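## Task

Put the cartridge marked with a wide red band into the sealant gun. It must sit all the way forward in the cup of the gun's front ring, with its nozzle sticking out through that ring. The plunger rod can only be drawn back while the little thumb plate on it, located behind the handle, is held pushed toward the front of the gun. The loaded gun must end up resting on the table itself, not leaning on any other object. Then declare that you have finished.

## Robot and tools

ROBOT. Two six-joint yam_ultra arms, left_arm and right_arm, each ending in a parallel two-finger gripper. Calibrated bases: left_arm at (-0.034, +0.318, +0.010) m, right_arm at (-0.046, -0.330, +0.043) m, both with near-identity orientation. The fingers extend along the gripper's own +z axis and close along its y axis. end_effector_position is the point between the finger pads, roughly 1 cm short of the fingertips.

FRAME. Every position, quaternion and target is in the scene frame: origin at table-top height midway between the nominal bases, +z up, +x away from the robot over the table, left_arm on the +y side (arm names do not match image sides). Positions are in metres; quaternions are written w first (qw, qx, qy, qz).

THE ROW. Every motion command is built from rows of 16 numbers: x, y, z, qw, qx, qy, qz, opening for left_arm, followed by the same eight for right_arm. Both halves are always required, even if one arm is idle. x, y, z and the quaternion are an absolute goal pose for that gripper, not an offset. Opening runs from -1 (closed) to +1 (fully open, 0.094 m). To keep an arm still, resend exactly the pose and opening from the latest result; to keep a gripper as it is, resend its current command (a 0 is a real half-open command). Keep a fixed quaternion in every row if orientation should not change.

TOOLS.
- execute_actions(actions, cameras): actions is a list of actions; each action is a table of 1 to 15 rows, one row per 1/30 s control step, the last row repeated to fill 15 steps (0.5 s per action). A target more than 0.6 m from the gripper's current position along any gripper axis gets the action refused; a malformed first action refuses the whole call. An empty list just reports state and images.
- move(target, speed, blend, opening_speed, blocking, cameras): target is one 16-number row or a list of up to 15 rows visited in order. Each gripper follows a straight line from its Hand target. speed is m/s, 0.002 to 0.5 (default 0.25), one value or one per target; rotation is capped at twice that in rad/s. blend, in metres, rounds corners of a list (0 = stop at each). opening_speed, 0.2 or more per second on the -1..+1 scale, makes finger changes gradual. Openings of the first row are sent at the start; openings in later rows are applied only after the arms halt at that row. The whole move is cut off after 10 s. blocking=false returns after about 0.5 s while the move continues; a new move replaces it. Paths do not avoid obstacles or the other arm.
- wait(seconds 0-10): lets time pass holding the last commands.
- stop(): brakes a running move.
- zoom_image(camera, region): region is [x0, y0, x1, y1] pixels of that camera's latest image, at most 504 by 504.
- read_manual(section="licences"): licence texts only.
- finished_scene(scene): scene is 1 or 2; ends that scene irreversibly. Use it once the goal holds on its own.

CAMERAS. cam_head_left, cam_head_right, cam_high, cam_low, cam_left_wrist, cam_right_wrist, each 896x504. The cameras argument picks which come back (omitted or ["all"]: all; []: none). Calibration matrices (K, distortion, T_world_to_cam) are supplied; fixed cameras may be shifted by a couple of degrees and millimetres, and wrist views can lag during motion.

CONTROL BEHAVIOUR. Each step the controller limits the commanded pose to within 100 mm and 20 degrees of the measured one, so a single action may fall short; the result's Hand target shows where the arm is actually headed, and the remainder must be commanded again. Friction and gravity can leave a gripper a centimetre or more off target without any contact. Avoid routing a gripper close to its own arm's base, which can flip the shoulder posture.

READING RESULTS. Each result gives per arm end_effector_position, end_effector_quat_wxyz, Joint positions (last number is finger opening in metres), Joint velocities ("within noise" means at rest), Joint torques (joints 1-3 wrap at ±28 N m), grip_measured (opening on the command scale; under a firm grip it reads a few mm narrower than the part), grip_effort_nm (gripper motor effort, negative = closing, offset and friction included), Tool commands and Hand target. A move adds a "move:" line: done, off_target, moving, held or fault, plus limits=paced (pose clipped) or limits=held (steps withheld). MOTOR HOT warns of heating; OVER-TEMPERATURE FAULT means that arm has folded and idles for the rest of the scene.

CAUTIONS. Nothing may fall or be left off the table. Avoid drops, releasing moving parts, fast impacts, hard presses and any contact between the two arms. Touches hit harder at higher speed and deeper targets press harder. Close slowly on delicate parts. Do not hold loads, stretch arms out or push against unreachable poses for long, since motors heat. Objects may occasionally be nudged or tugged by the scene.

Each tool is called after ">>>" by a JSON object that holds its "method" and its "body", one argument or row to a line.

## Session

>>> {"method": "execute_actions", "body": {
  "actions": []
}}

Scene clock: 0.00 s.
left_arm: end_effector_position=(+0.3779, +0.3173, +0.1295) grip_measured=+1.000 grip_effort_nm=n/a end_effector_quat_wxyz=(+0.610, -0.008, +0.792, -0.004) | right_arm: end_effector_position=(+0.3364, -0.3376, +0.1396) grip_measured=+1.000 grip_effort_nm=n/a end_effector_quat_wxyz=(+0.596, +0.042, +0.801, -0.047)
Joint positions: left_arm=[-0.008 1.561 0.408 0.895 -0.014 -0.02 0.094] | right_arm=[0.074 1.546 0.288 0.963 0.184 0.029 0.094]
Joint velocities: within noise
Joint torques (N m): no reading
Heat: left arm: 35 °C; right arm: 28 °C.
Hand target: left_arm +0.3816, +0.3173, +0.1416; +0.625, -0.008, +0.781, -0.004 | right_arm +0.3379, -0.3377, +0.1432; +0.600, +0.042, +0.798, -0.047
Tool commands: left_gripper/opening=+1.0 right_gripper/opening=+1.0
camera_calibration:
cam_left_wrist: T_world_to_cam=[[0.0176729, -0.999561, 0.0237892, 0.306199], [-0.677877, -0.0294682, -0.734585, 0.395625], [0.734963, -0.00314393, -0.6781, -0.100393], [0, 0, 0, 1]] pos_world=[0.336559, 0.317407, 0.215259]
cam_right_wrist: T_world_to_cam=[[-0.135974, -0.990594, 0.0153497, -0.290476], [-0.6447, 0.076709, -0.760578, 0.389097], [0.752246, -0.113314, -0.649066, -0.118124], [0, 0, 0, 1]] pos_world=[0.300212, -0.330976, 0.223727]

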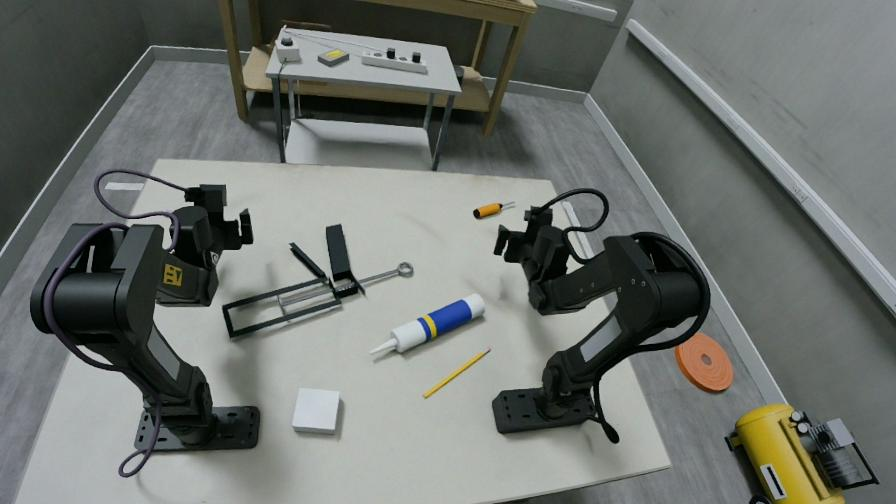

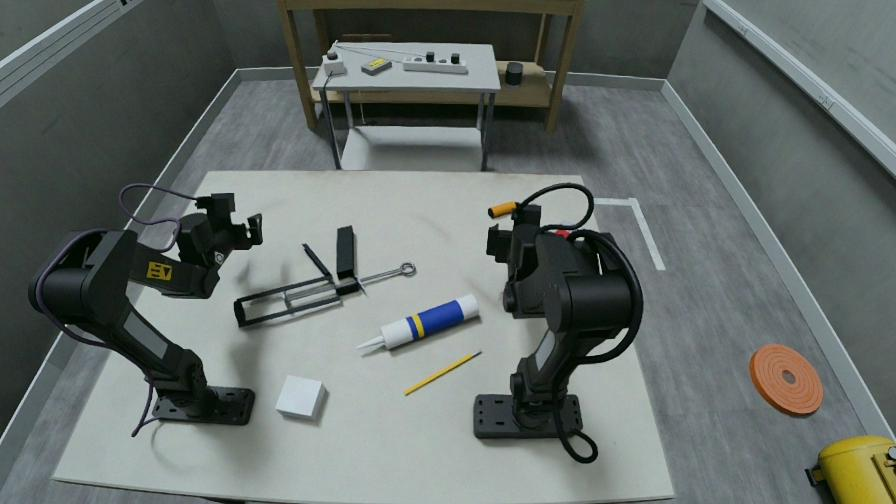

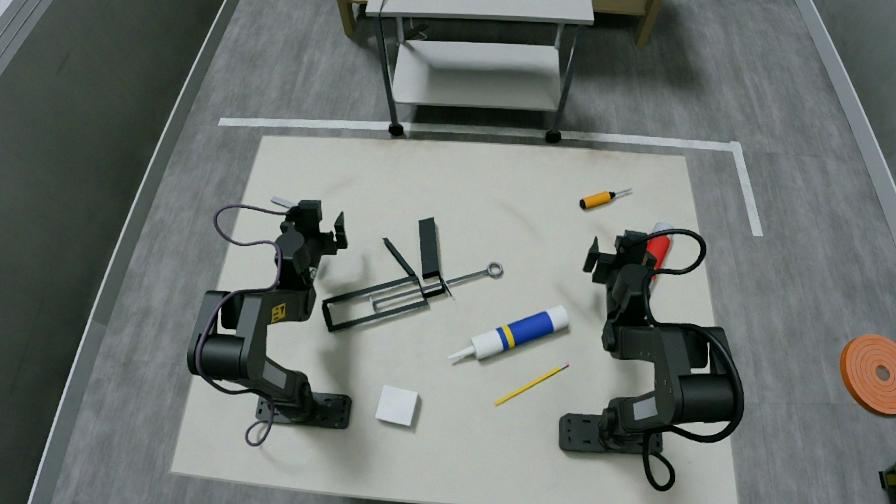

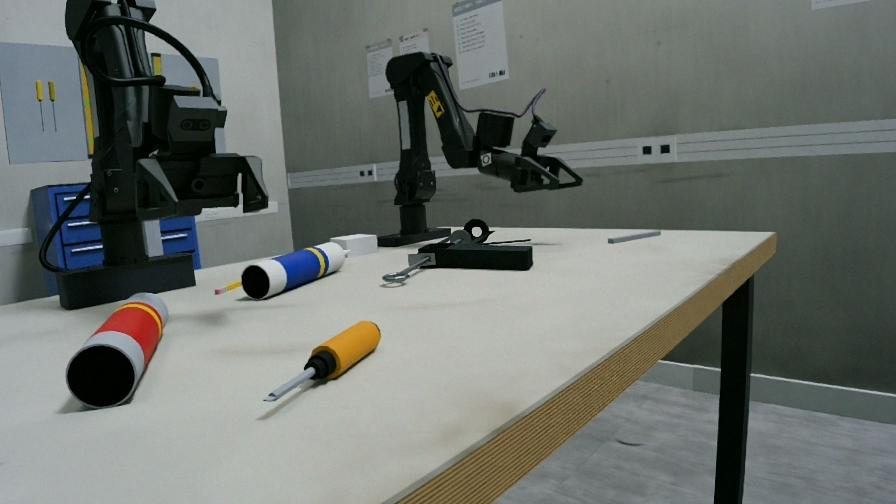

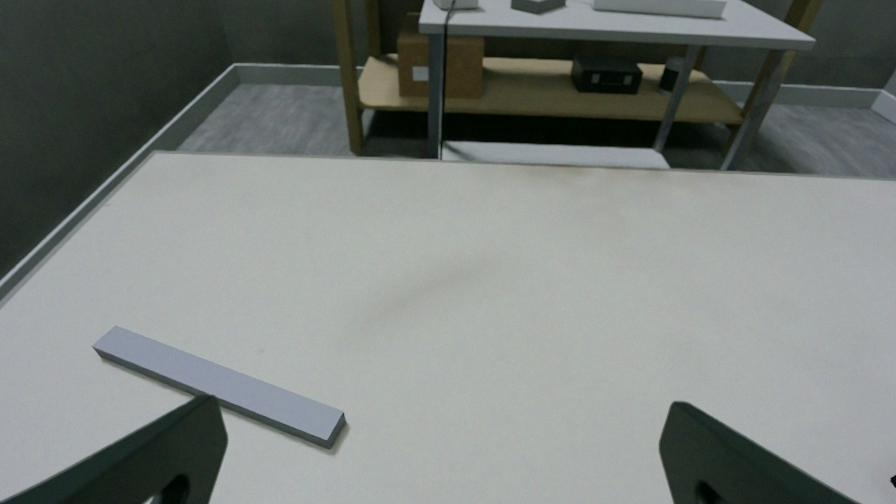

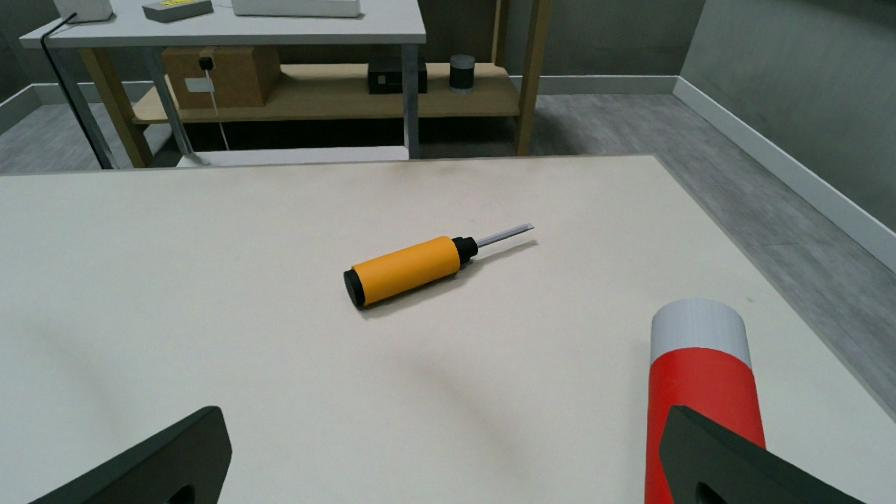

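>>> {"method": "move", "body": {
  "target": [0.20,0.16,0.20,0.383,0,0.924,0,0.9, 0.25,-0.42,0.22,0.383,0,0.924,0,0.9],
  "speed": 0.25
}}

Scene clock: 29.37 s.
left_arm: end_effector_position=(+0.1977, +0.1551, +0.1903) grip_measured=+0.902 grip_effort_nm=-0.071 end_effector_quat_wxyz=(+0.375, +0.016, +0.927, -0.010) | right_arm: end_effector_position=(+0.2498, -0.4215, +0.2113) grip_measured=+0.902 grip_effort_nm=-0.085 end_effector_quat_wxyz=(+0.382, +0.012, +0.924, -0.004)
Joint positions: left_arm=[-0.973 1.116 0.93 -0.86 -0.592 -0.777 0.089] | right_arm=[-0.475 1.067 0.816 -0.591 -0.321 -0.338 0.089]
Joint velocities: within noise
Joint torques (N m): left_arm=[-0.51 -2.11 9.5 0.6 -0.63 -0.15] | right_arm=[-0.65 -2.09 10.59 0.98 -0.29 -0.18]
Heat: left arm: 36 °C; right arm: 31 °C.
Hand target: left_arm +0.2003, +0.1588, +0.2015; +0.386, +0.008, +0.923, +0.001 | right_arm +0.2501, -0.4209, +0.2200; +0.383, +0.006, +0.924, +0.000
Off the commanded pose: left_arm 0.011 m, 2 deg | right_arm 0.009 m, 1 deg.
move: off_target (left_arm)
camera_calibration:
cam_left_wrist: T_world_to_cam=[[-0.0256611, -0.999639, 0.00791748, 0.157329], [-0.96027, 0.0224473, -0.278168, 0.274317], [0.277889, -0.014741, -0.9605, 0.218703], [0, 0, 0, 1]] pos_world=[0.206681, 0.154339, 0.285124]
cam_right_wrist: T_world_to_cam=[[-0.0427803, -0.999078, -0.0035122, -0.409322], [-0.932538, 0.041192, -0.358715, 0.366256], [0.358529, -0.0120707, -0.933441, 0.185194], [0, 0, 0, 1]] pos_world=[0.257639, -0.421796, 0.302811]

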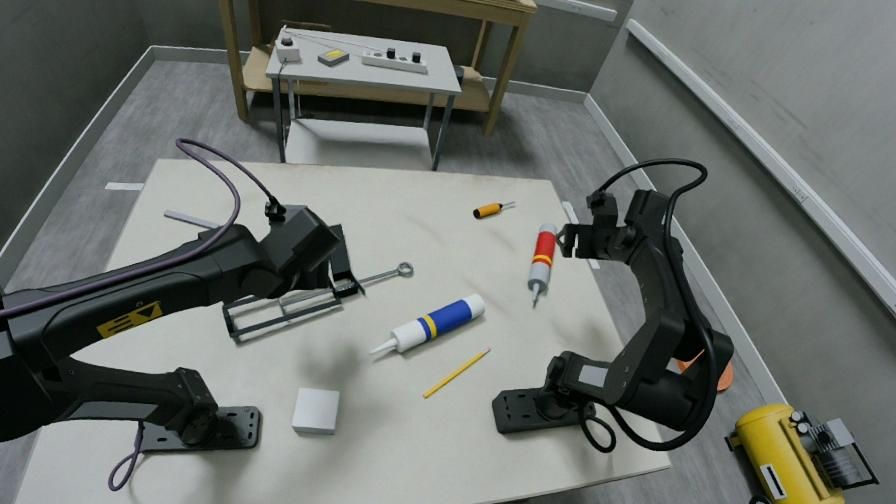

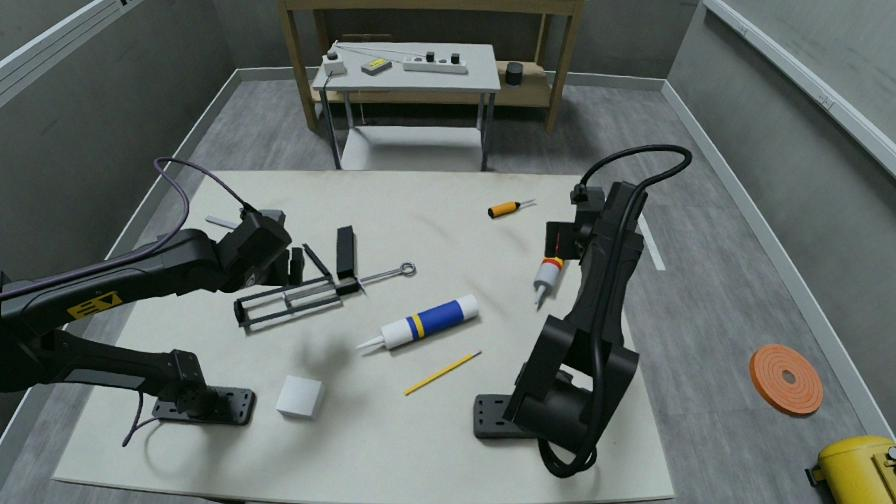

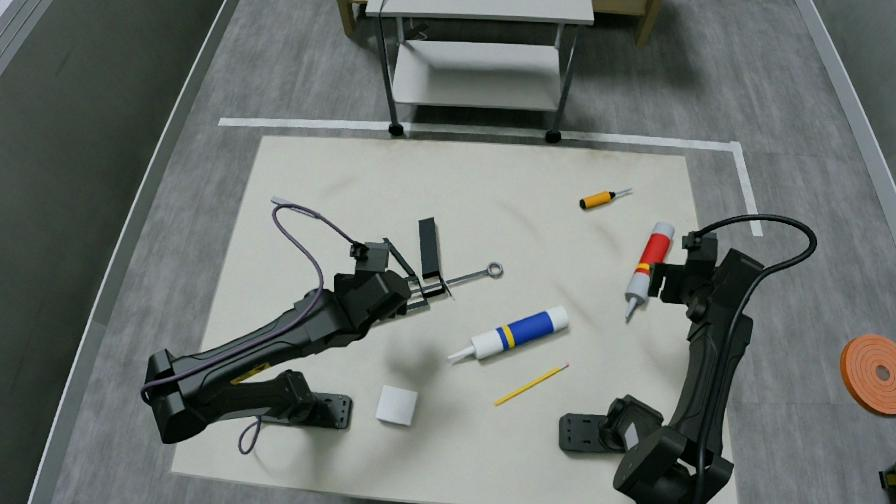

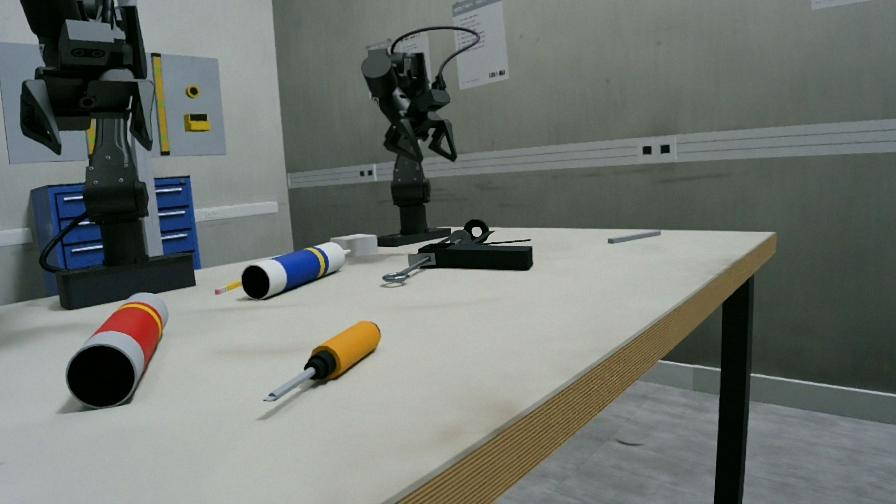

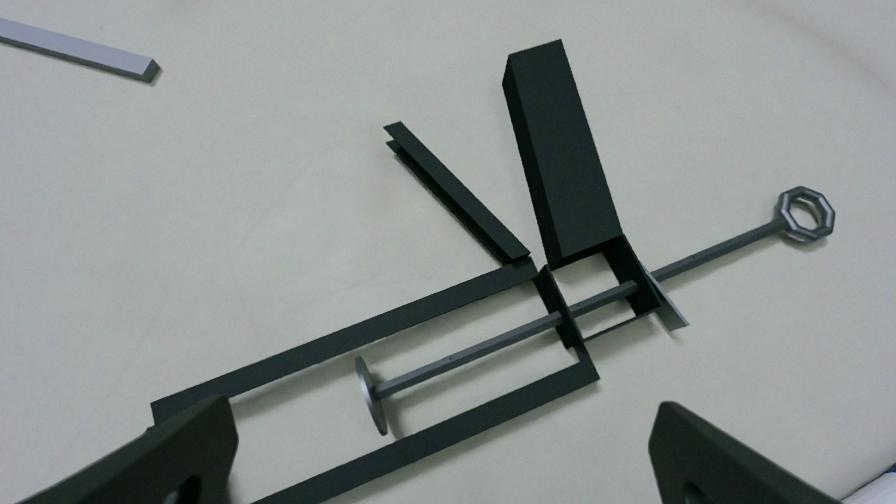

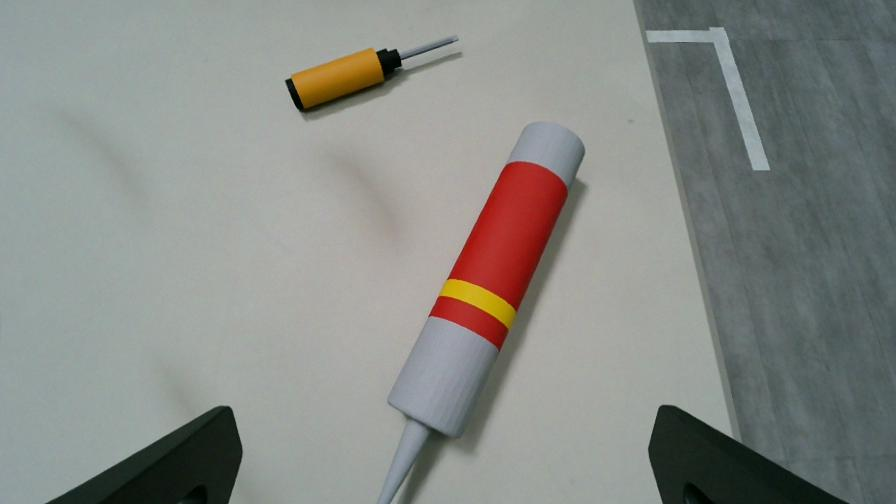

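>>> {"method": "move", "body": {
  "target": [0.2500,0.008,0.12,0,-0.1762,0.9843,0,-0.95, 0.318,-0.125,0.13,-0.0715,0.5692,0.8175,0.0498,0.3],
  "speed": 0.2
}}

Scene clock: 110.77 s.
left_arm: end_effector_position=(+0.2500, +0.0105, +0.1199) grip_measured=-0.948 grip_effort_nm=-0.076 end_effector_quat_wxyz=(+0.007, -0.171, +0.985, -0.006) | right_arm: end_effector_position=(+0.3173, -0.1284, +0.1308) grip_measured=+0.302 grip_effort_nm=-0.090 end_effector_quat_wxyz=(-0.058, +0.558, +0.826, +0.046)
Joint positions: left_arm=[-0.827 2.142 1.973 -1.383 -0.004 -1.172 0.002] | right_arm=[0.453 2.118 1.839 -1.272 -0.148 1.63 0.061]
Joint velocities: within noise
Joint torques (N m): left_arm=[0.39 -8.47 8.34 -0.06 0.05 -0.14] | right_arm=[0.42 -10.13 8.79 -0.02 -0.15 0.13]
Heat: left arm: 34 °C; right arm: 29 °C.
Hand target: left_arm +0.2509, +0.0109, +0.1202; -0.001, -0.180, +0.984, -0.002 | right_arm +0.3167, -0.1249, +0.1311; -0.065, +0.563, +0.823, +0.043
Off the commanded pose: left_arm 0.002 m, 1 deg | right_arm 0.004 m, 2 deg.
move: done
camera_calibration:
cam_left_wrist: T_world_to_cam=[[0.345546, -0.93837, 0.00778297, -0.0786947], [-0.835157, -0.303735, 0.458539, 0.191964], [-0.427915, -0.164946, -0.88864, 0.303784], [0, 0, 0, 1]] pos_world=[0.317506, 0.0345693, 0.182544]
cam_right_wrist: T_world_to_cam=[[-0.932411, -0.3614, 0.000832668, 0.249737], [-0.304594, 0.787089, 0.53639, 0.167652], [-0.194506, 0.499882, -0.84397, 0.318862], [0, 0, 0, 1]] pos_world=[0.345944, -0.201095, 0.178975]

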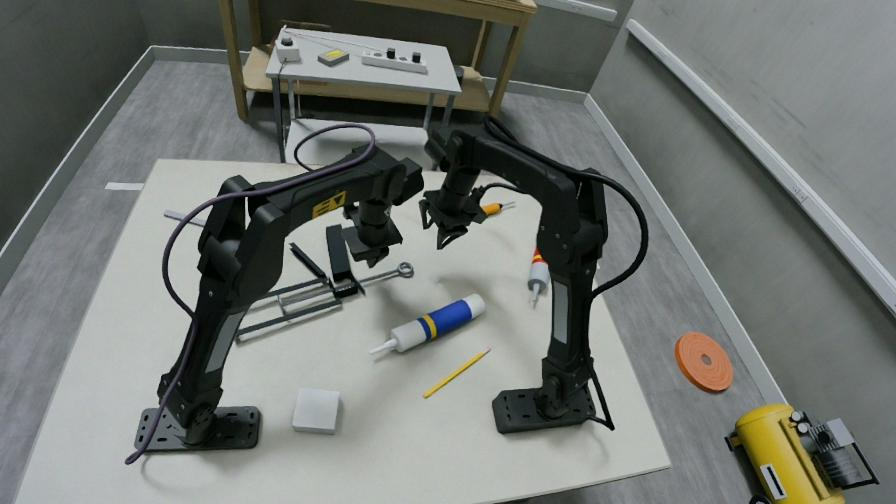

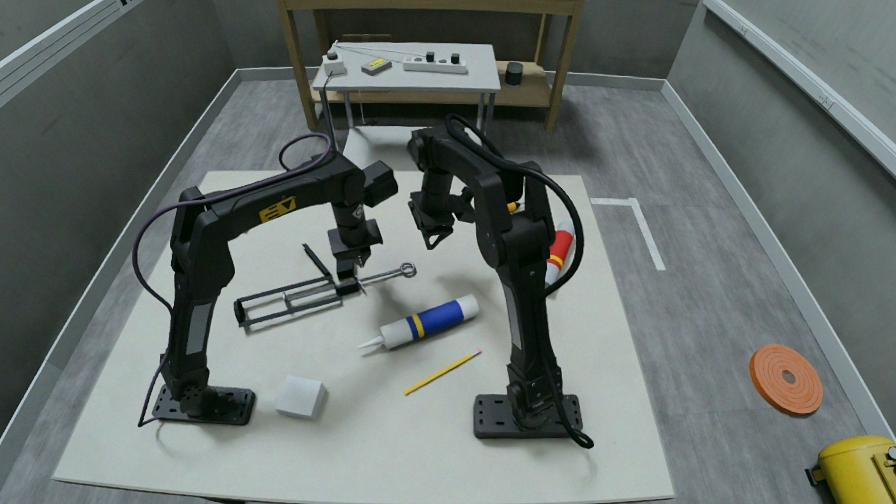

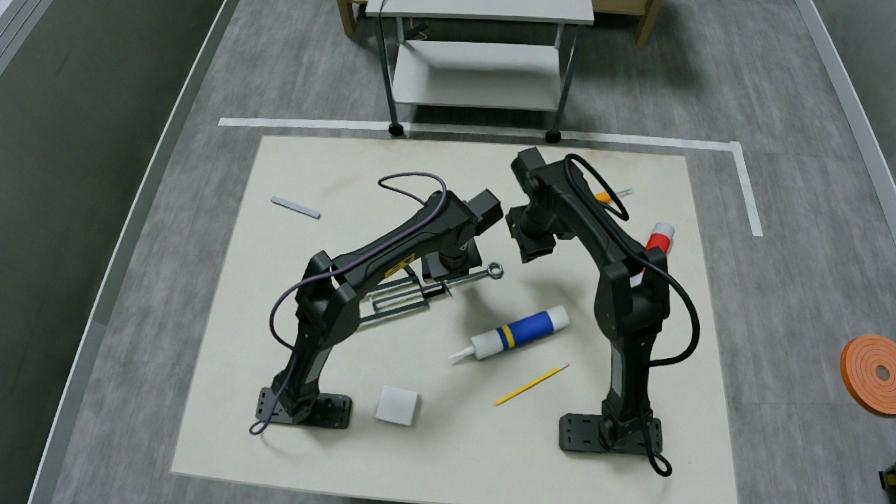

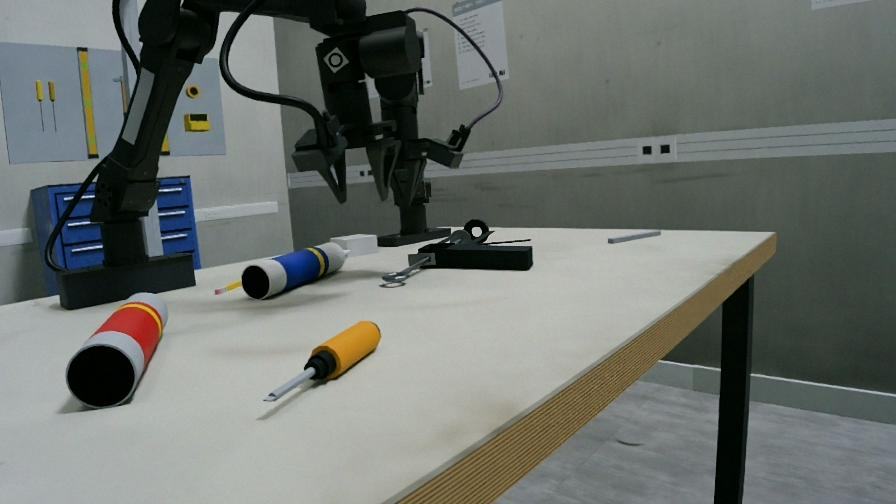

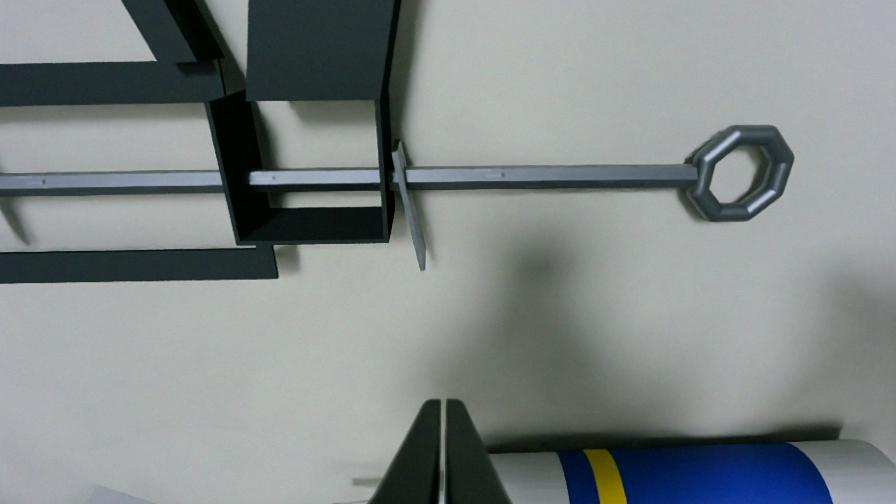

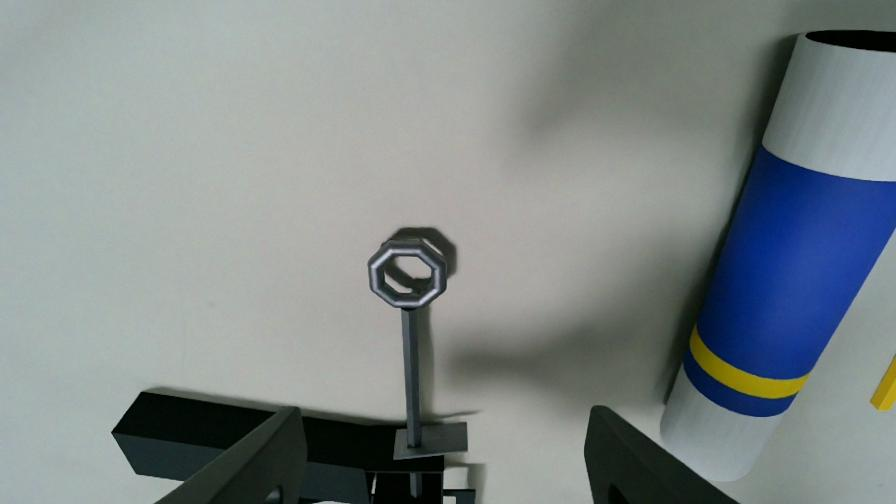

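>>> {"method": "move", "body": {
  "target": [
    [0.2527,0.001,0.06,0,-0.1762,0.9843,0,-0.95, 0.321,-0.090,0.07,-0.0715,0.5692,0.8175,0.0498,0.3],
    [0.2527,0.001,0.021,0,-0.1762,0.9843,0,-0.95, 0.321,-0.090,0.022,-0.0715,0.5692,0.8175,0.0498,0.3]
  ],
  "speed": 0.1,
  "cameras": ["cam_left_wrist","cam_right_wrist"]
}}

Scene clock: 137.87 s.
left_arm: end_effector_position=(+0.2530, +0.0072, +0.0362) grip_measured=-0.948 grip_effort_nm=-0.085 end_effector_quat_wxyz=(+0.001, -0.174, +0.985, +0.003) | right_arm: end_effector_position=(+0.3198, -0.0961, +0.0529) grip_measured=+0.302 grip_effort_nm=-0.090 end_effector_quat_wxyz=(-0.069, +0.567, +0.820, +0.047)
Joint positions: left_arm=[-0.827 2.213 1.752 -1.113 -0.004 -1.179 0.002] | right_arm=[0.512 2.245 1.728 -1.032 -0.165 1.71 0.061]
Joint velocities: within noise
Joint torques (N m): left_arm=[-0.77 -9.05 5.34 0.37 0.03 -0.14] | right_arm=[-0.02 -12.71 6.3 0.2 -0.1 -0.02]
Heat: left arm: 35 °C; right arm: 33 °C.
Hand target: left_arm +0.2523, +0.0016, +0.0280; +0.000, -0.177, +0.984, -0.001 | right_arm +0.3201, -0.0959, +0.0550; -0.068, +0.567, +0.820, +0.048
Off the commanded pose: left_arm 0.016 m, 0 deg | right_arm 0.032 m, 1 deg.
move: held (right_arm; a check stopped the path), off_target (left_arm; braked when a check withheld steps of right_arm); path passed 1 of 2 targets; limits=held
pose unreachable (right arm): on one or more control steps of this call, first in action 0 (counted from 0), this arm could not follow its commanded pose, so it was not sent that pose on those steps. It may still have moved: this result reports where it is.
cause: moving toward the commanded pose would bring a part of the arm too close to another arm (this arm's wrist (the part past joint 4) and the left arm's wrist (the part past joint 4)).
camera_calibration:
cam_left_wrist: T_world_to_cam=[[0.351266, -0.936198, -0.0120743, -0.0829166], [-0.826545, -0.31613, 0.46571, 0.229516], [-0.439813, -0.153608, -0.884855, 0.232935], [0, 0, 0, 1]] pos_world=[0.321279, 0.0307111, 0.0982248]
cam_right_wrist: T_world_to_cam=[[-0.939369, -0.342636, 0.0136618, 0.267122], [-0.278926, 0.786664, 0.550781, 0.175776], [-0.199465, 0.513576, -0.834538, 0.239894], [0, 0, 0, 1]] pos_world=[0.347805, -0.169955, 0.099737]
Images, in order (width x height): cam_left_wrist 896x504, cam_right_wrist 896x504.

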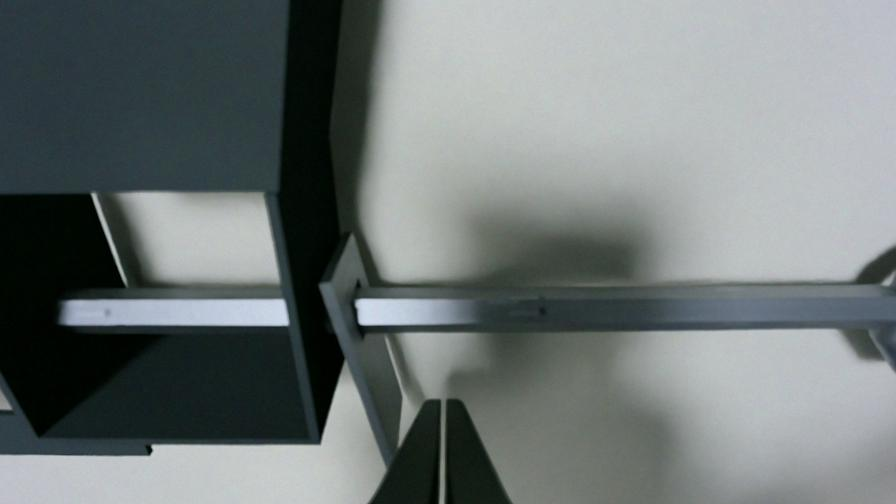

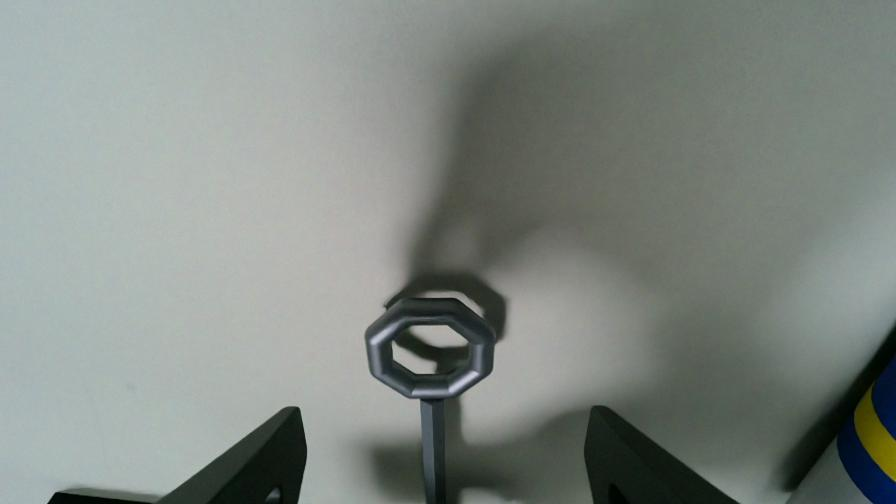

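>>> {"method": "move", "body": {
  "target": [
    [0.2527,-0.001,0.040,0,-0.1762,0.9843,0,-0.95, 0.323,-0.100,0.09,-0.1425,0.5627,0.8081,0.0992,0.3],
    [0.2527,-0.001,0.030,0,-0.1762,0.9843,0,-0.95, 0.321,-0.092,0.022,-0.1425,0.5627,0.8081,0.0992,0.3]
  ],
  "speed": 0.1,
  "cameras": ["cam_left_wrist","cam_right_wrist","cam_high"]
}}

Scene clock: 185.33 s.
left_arm: end_effector_position=(+0.2507, +0.0020, +0.0381) grip_measured=-0.948 grip_effort_nm=-0.076 end_effector_quat_wxyz=(+0.003, -0.168, +0.986, -0.001) | right_arm: end_effector_position=(+0.3262, -0.0963, +0.0305) grip_measured=+0.302 grip_effort_nm=-0.090 end_effector_quat_wxyz=(-0.133, +0.566, +0.807, +0.103)
Joint positions: left_arm=[-0.839 2.213 1.76 -1.113 -0.004 -1.18 0.002] | right_arm=[0.436 2.274 1.652 -0.905 -0.336 1.653 0.061]
Joint velocities: within noise
Joint torques (N m): left_arm=[-0.65 -8.46 6.22 0.3 0.05 -0.14] | right_arm=[0.65 -11.3 5.19 0.4 -0.3 -0.03]
Heat: left arm: 38 °C; right arm: 33 °C.
Hand target: left_arm +0.2499, -0.0027, +0.0298; +0.000, -0.172, +0.985, +0.000 | right_arm +0.3210, -0.0927, +0.0227; -0.142, +0.563, +0.808, +0.100
Off the commanded pose: left_arm 0.009 m, 1 deg | right_arm 0.011 m, 1 deg.
move: off_target (right_arm)
camera_calibration:
cam_left_wrist: T_world_to_cam=[[0.341236, -0.939964, -0.00495027, -0.0847383], [-0.832269, -0.304579, 0.463206, 0.226597], [-0.436905, -0.153943, -0.886237, 0.23212], [0, 0, 0, 1]] pos_world=[0.31892, 0.025099, 0.100332]
cam_right_wrist: T_world_to_cam=[[-0.943949, -0.330087, -0.00160727, 0.276536], [-0.241158, 0.686296, 0.686179, 0.163912], [-0.225396, 0.648105, -0.727431, 0.2407], [0, 0, 0, 1]] pos_world=[0.354817, -0.17721, 0.063064]
Images, in order (width x height): cam_high 896x504, cam_left_wrist 896x504, cam_right_wrist 896x504.

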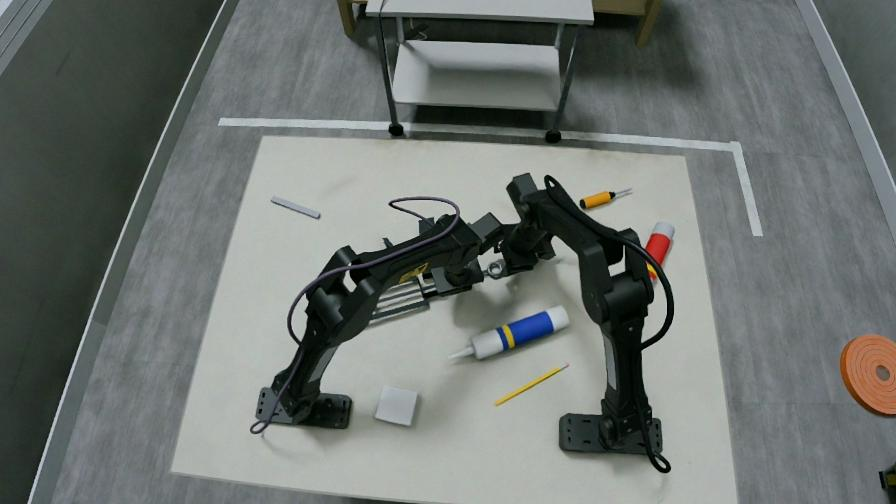

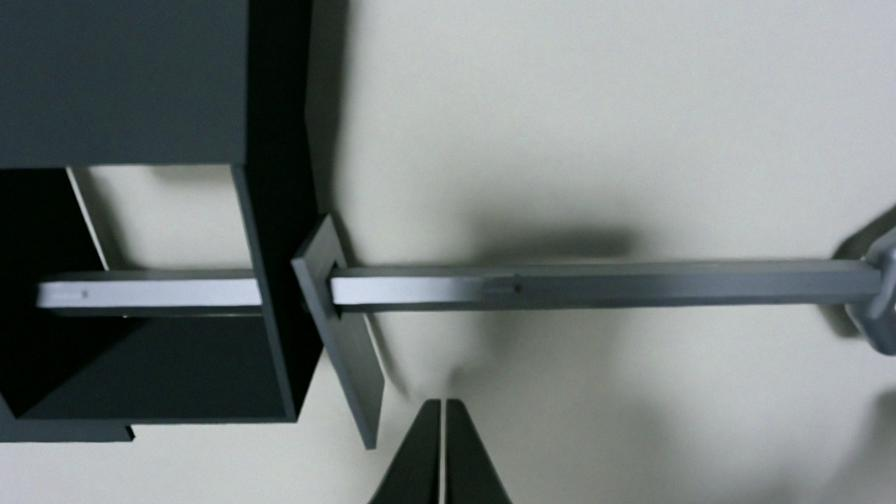

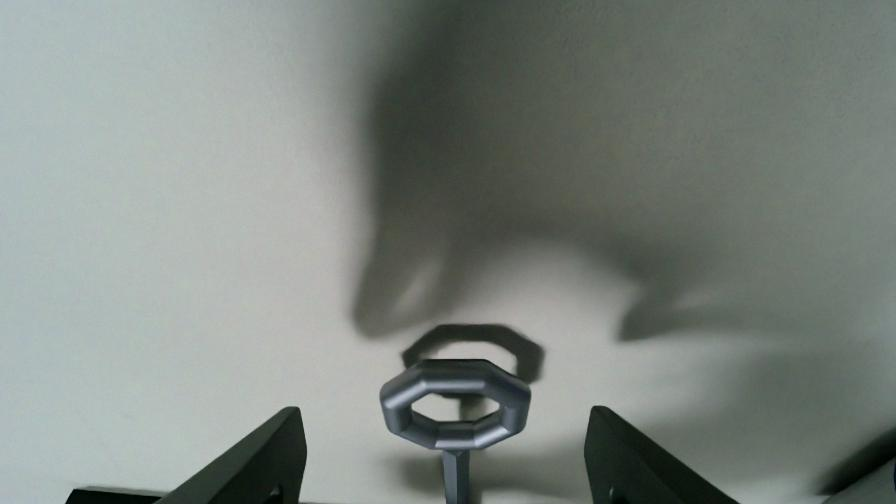

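>>> {"method": "move", "body": {
  "target": [
    [0.2565,-0.001,0.023,0,-0.1762,0.9843,0,-0.95, 0.318,-0.089,0.010,-0.1425,0.5627,0.8081,0.0992,0.3],
    [0.2565,-0.001,0.021,0,-0.1762,0.9843,0,-0.95, 0.318,-0.089,0.010,-0.1425,0.5627,0.8081,0.0992,-0.6]
  ],
  "speed": 0.06,
  "opening_speed": 0.8,
  "cameras": ["cam_left_wrist","cam_right_wrist"]
}}

Scene clock: 225.03 s.
left_arm: end_effector_position=(+0.2506, +0.0021, +0.0294) grip_measured=-0.948 grip_effort_nm=-0.081 end_effector_quat_wxyz=(-0.001, -0.168, +0.986, +0.005) | right_arm: end_effector_position=(+0.3244, -0.0913, +0.0204) grip_measured=-0.598 grip_effort_nm=-0.100 end_effector_quat_wxyz=(-0.135, +0.564, +0.808, +0.108)
Joint positions: left_arm=[-0.839 2.235 1.76 -1.105 -0.004 -1.18 0.002] | right_arm=[0.446 2.287 1.627 -0.859 -0.344 1.661 0.019]
Joint velocities: within noise
Joint torques (N m): left_arm=[0.54 -8.91 6 0.38 0.02 -0.06] | right_arm=[0.53 -11 4.93 0.41 -0.22 0.09]
Heat: left arm: 38 °C; right arm: 37 °C.
Hand target: left_arm +0.2560, -0.0005, +0.0213; +0.000, -0.176, +0.984, +0.000 | right_arm +0.3186, -0.0903, +0.0100; -0.143, +0.567, +0.805, +0.099
Off the commanded pose: left_arm 0.011 m, 1 deg | right_arm 0.012 m, 1 deg.
move: off_target (left_arm, right_arm); target 2's new opening was sent with right_arm's hand 0.011 m and 2 deg from that target
camera_calibration:
cam_left_wrist: T_world_to_cam=[[0.341132, -0.939848, -0.0177654, -0.0842568], [-0.827988, -0.309371, 0.467681, 0.229397], [-0.445045, -0.144832, -0.883719, 0.22632], [0, 0, 0, 1]] pos_world=[0.319403, 0.0245585, 0.091222]
cam_right_wrist: T_world_to_cam=[[-0.943159, -0.332258, -0.00749975, 0.276146], [-0.244635, 0.678803, 0.692373, 0.167296], [-0.224955, 0.654852, -0.721501, 0.230056], [0, 0, 0, 1]] pos_world=[0.353128, -0.172462, 0.0522259]
Images, in order (width x height): cam_left_wrist 896x504, cam_right_wrist 896x504.

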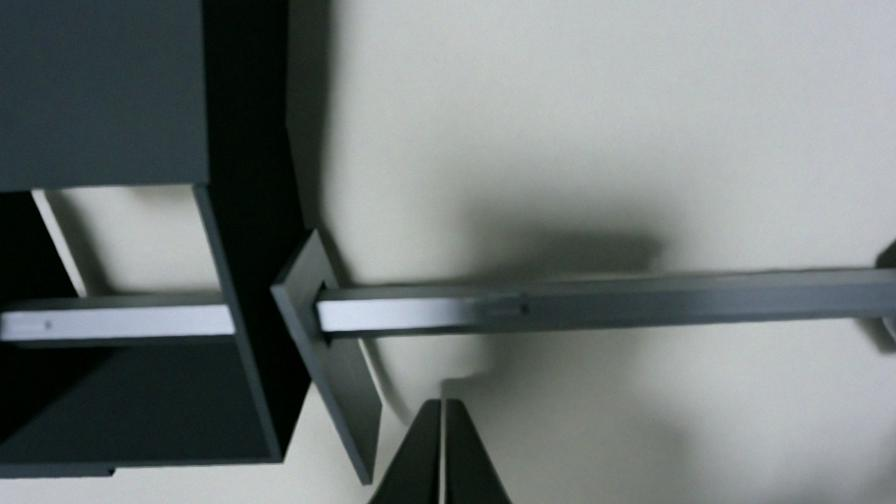

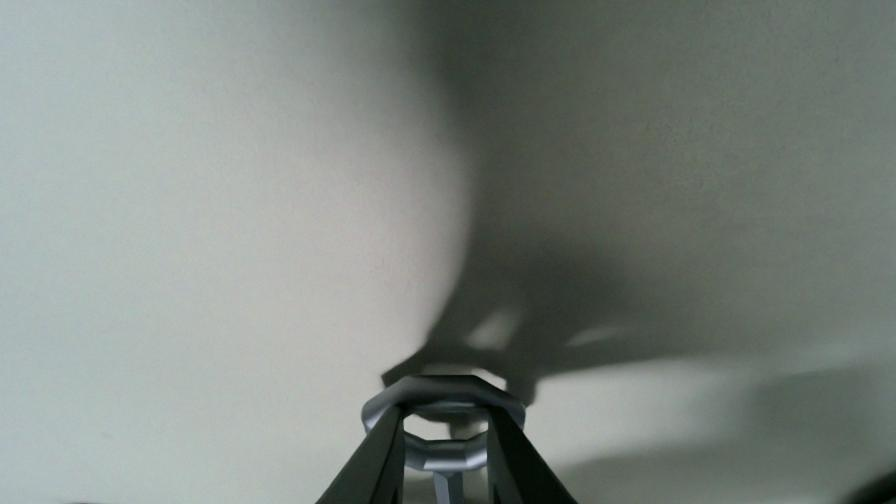

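>>> {"method": "move", "body": {
  "target": [
    [0.2590,-0.003,0.019,0,-0.1762,0.9843,0,-0.95, 0.316,-0.089,0.012,-0.1425,0.5627,0.8081,0.0992,0.3],
    [0.2590,-0.003,0.017,0,-0.1762,0.9843,0,-0.95, 0.316,-0.090,0.000,-0.1425,0.5627,0.8081,0.0992,0.3]
  ],
  "speed": 0.06,
  "cameras": ["cam_left_wrist","cam_right_wrist","cam_low"]
}}

Scene clock: 239.50 s.
left_arm: end_effector_position=(+0.2504, +0.0022, +0.0225) grip_measured=-0.948 grip_effort_nm=-0.081 end_effector_quat_wxyz=(-0.004, -0.168, +0.986, +0.010) | right_arm: end_effector_position=(+0.3218, -0.0910, +0.0113) grip_measured=+0.298 grip_effort_nm=0.134 end_effector_quat_wxyz=(-0.135, +0.561, +0.809, +0.108)
Joint positions: left_arm=[-0.839 2.251 1.76 -1.099 -0.004 -1.18 0.002] | right_arm=[0.449 2.294 1.601 -0.825 -0.344 1.658 0.061]
Joint velocities: within noise
Joint torques (N m): left_arm=[0.76 -8.95 6.94 0.35 0.03 -0.09] | right_arm=[0.69 -10.89 4.82 0.42 -0.21 0.01]
Heat: left arm: 38 °C; right arm: 37 °C.
Hand target: left_arm +0.2586, -0.0026, +0.0169; +0.000, -0.176, +0.984, +0.000 | right_arm +0.3151, -0.0897, +0.0004; -0.142, +0.561, +0.810, +0.099
Off the commanded pose: left_arm 0.011 m, 1 deg | right_arm 0.013 m, 1 deg.
move: off_target (left_arm, right_arm)
camera_calibration:
cam_left_wrist: T_world_to_cam=[[0.340969, -0.939665, -0.0277304, -0.0839211], [-0.82463, -0.31313, 0.471101, 0.23163], [-0.45136, -0.137763, -0.881643, 0.221735], [0, 0, 0, 1]] pos_world=[0.319706, 0.0242195, 0.0840431]
cam_right_wrist: T_world_to_cam=[[-0.941156, -0.337863, -0.008544, 0.272558], [-0.249365, 0.677126, 0.692327, 0.174116], [-0.228127, 0.653719, -0.721533, 0.223687], [0, 0, 0, 1]] pos_world=[0.350967, -0.17204, 0.0431809]
Images, in order (width x height): cam_low 896x504, cam_left_wrist 896x504, cam_right_wrist 896x504.

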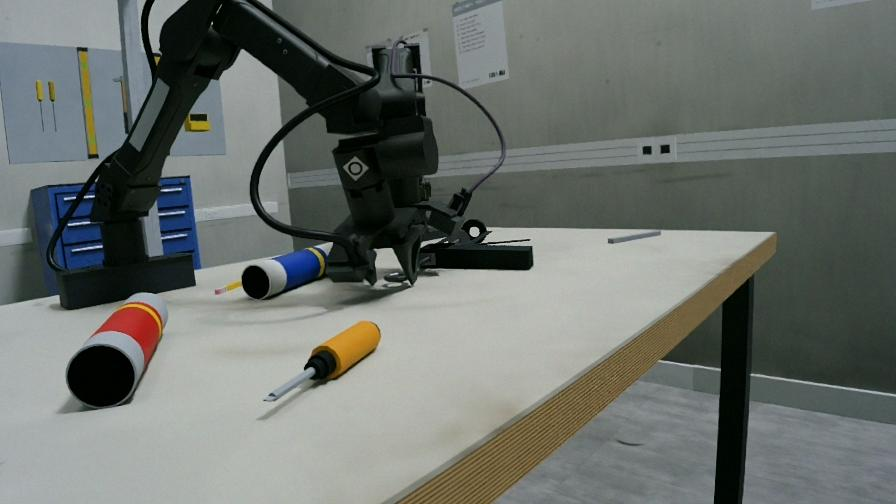

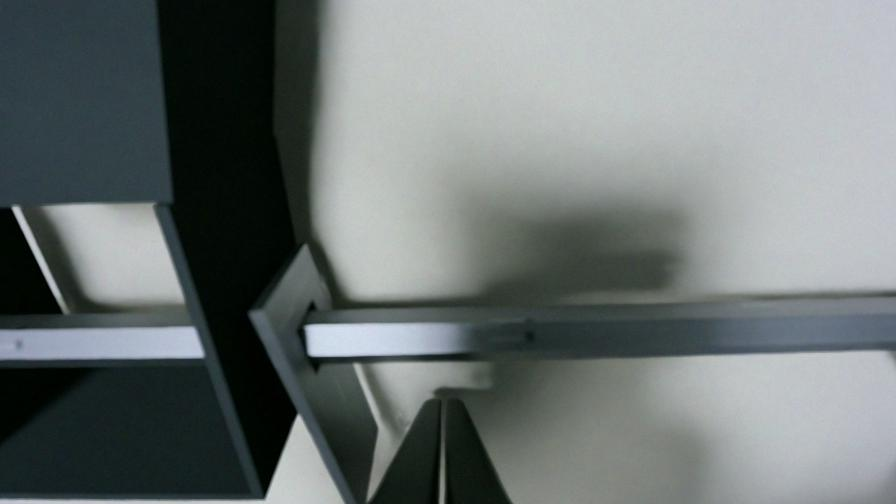

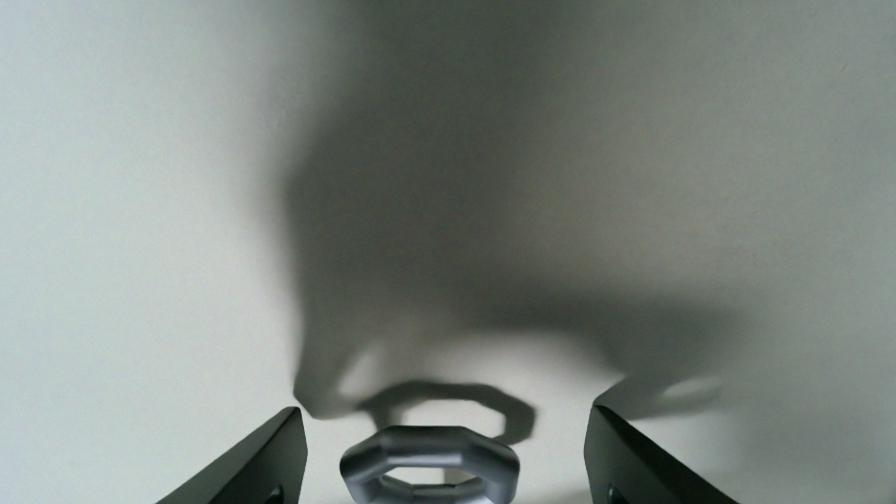

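>>> {"method": "move", "body": {
  "target": [0.2590,-0.003,0.019,0,-0.1762,0.9843,0,-0.95, 0.3125,-0.0815,0.001,-0.1425,0.5627,0.8081,0.0992,0.3],
  "speed": 0.06,
  "cameras": ["cam_left_wrist","cam_right_wrist"]
}}

Scene clock: 252.63 s.
left_arm: end_effector_position=(+0.2507, +0.0019, +0.0225) grip_measured=-0.948 grip_effort_nm=-0.071 end_effector_quat_wxyz=(-0.003, -0.168, +0.986, +0.009) | right_arm: end_effector_position=(+0.3156, -0.0799, +0.0114) grip_measured=+0.298 grip_effort_nm=0.134 end_effector_quat_wxyz=(-0.136, +0.553, +0.815, +0.107)
Joint positions: left_arm=[-0.839 2.251 1.76 -1.098 -0.004 -1.18 0.002] | right_arm=[0.478 2.294 1.601 -0.821 -0.344 1.667 0.061]
Joint velocities: within noise
Joint torques (N m): left_arm=[0.79 -8.92 7.27 0.33 0.06 -0.05] | right_arm=[0.42 -10.97 5.04 0.42 -0.2 0.13]
Heat: left arm: 38 °C; right arm: 36 °C.
Hand target: left_arm +0.2590, -0.0030, +0.0190; +0.000, -0.176, +0.984, -0.001 | right_arm +0.3107, -0.0796, +0.0013; -0.142, +0.558, +0.811, +0.099
Off the commanded pose: left_arm 0.010 m, 1 deg | right_arm 0.011 m, 2 deg.
move: off_target (right_arm)
camera_calibration:
cam_left_wrist: T_world_to_cam=[[0.340997, -0.939696, -0.026307, -0.0843139], [-0.825111, -0.312591, 0.470615, 0.231885], [-0.450459, -0.138772, -0.881946, 0.221587], [0, 0, 0, 1]] pos_world=[0.319897, 0.0240056, 0.0840809]
cam_right_wrist: T_world_to_cam=[[-0.934025, -0.357069, -0.00998964, 0.266769], [-0.263972, 0.671119, 0.692762, 0.169157], [-0.240659, 0.649693, -0.721097, 0.218705], [0, 0, 0, 1]] pos_world=[0.346455, -0.160361, 0.0431871]
Images, in order (width x height): cam_left_wrist 896x504, cam_right_wrist 896x504.

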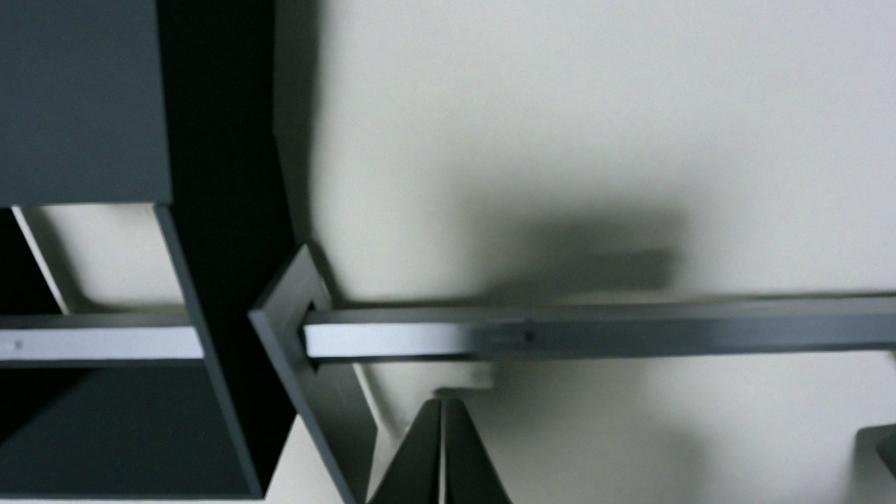

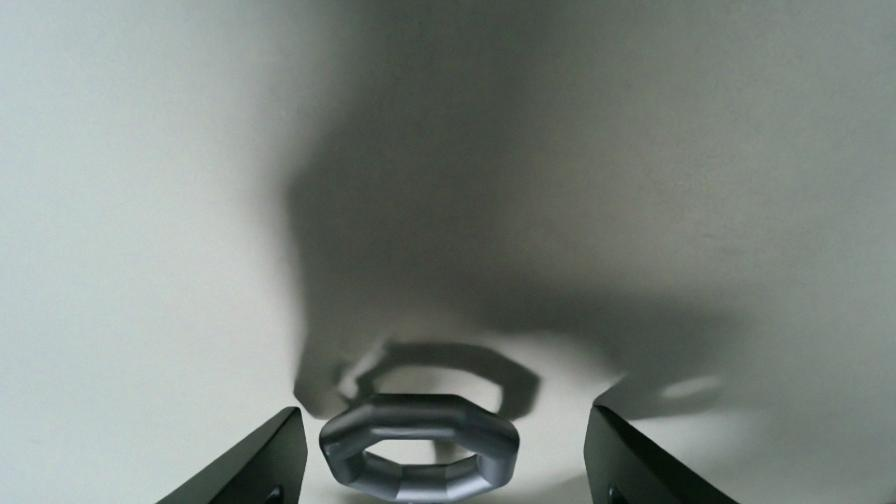

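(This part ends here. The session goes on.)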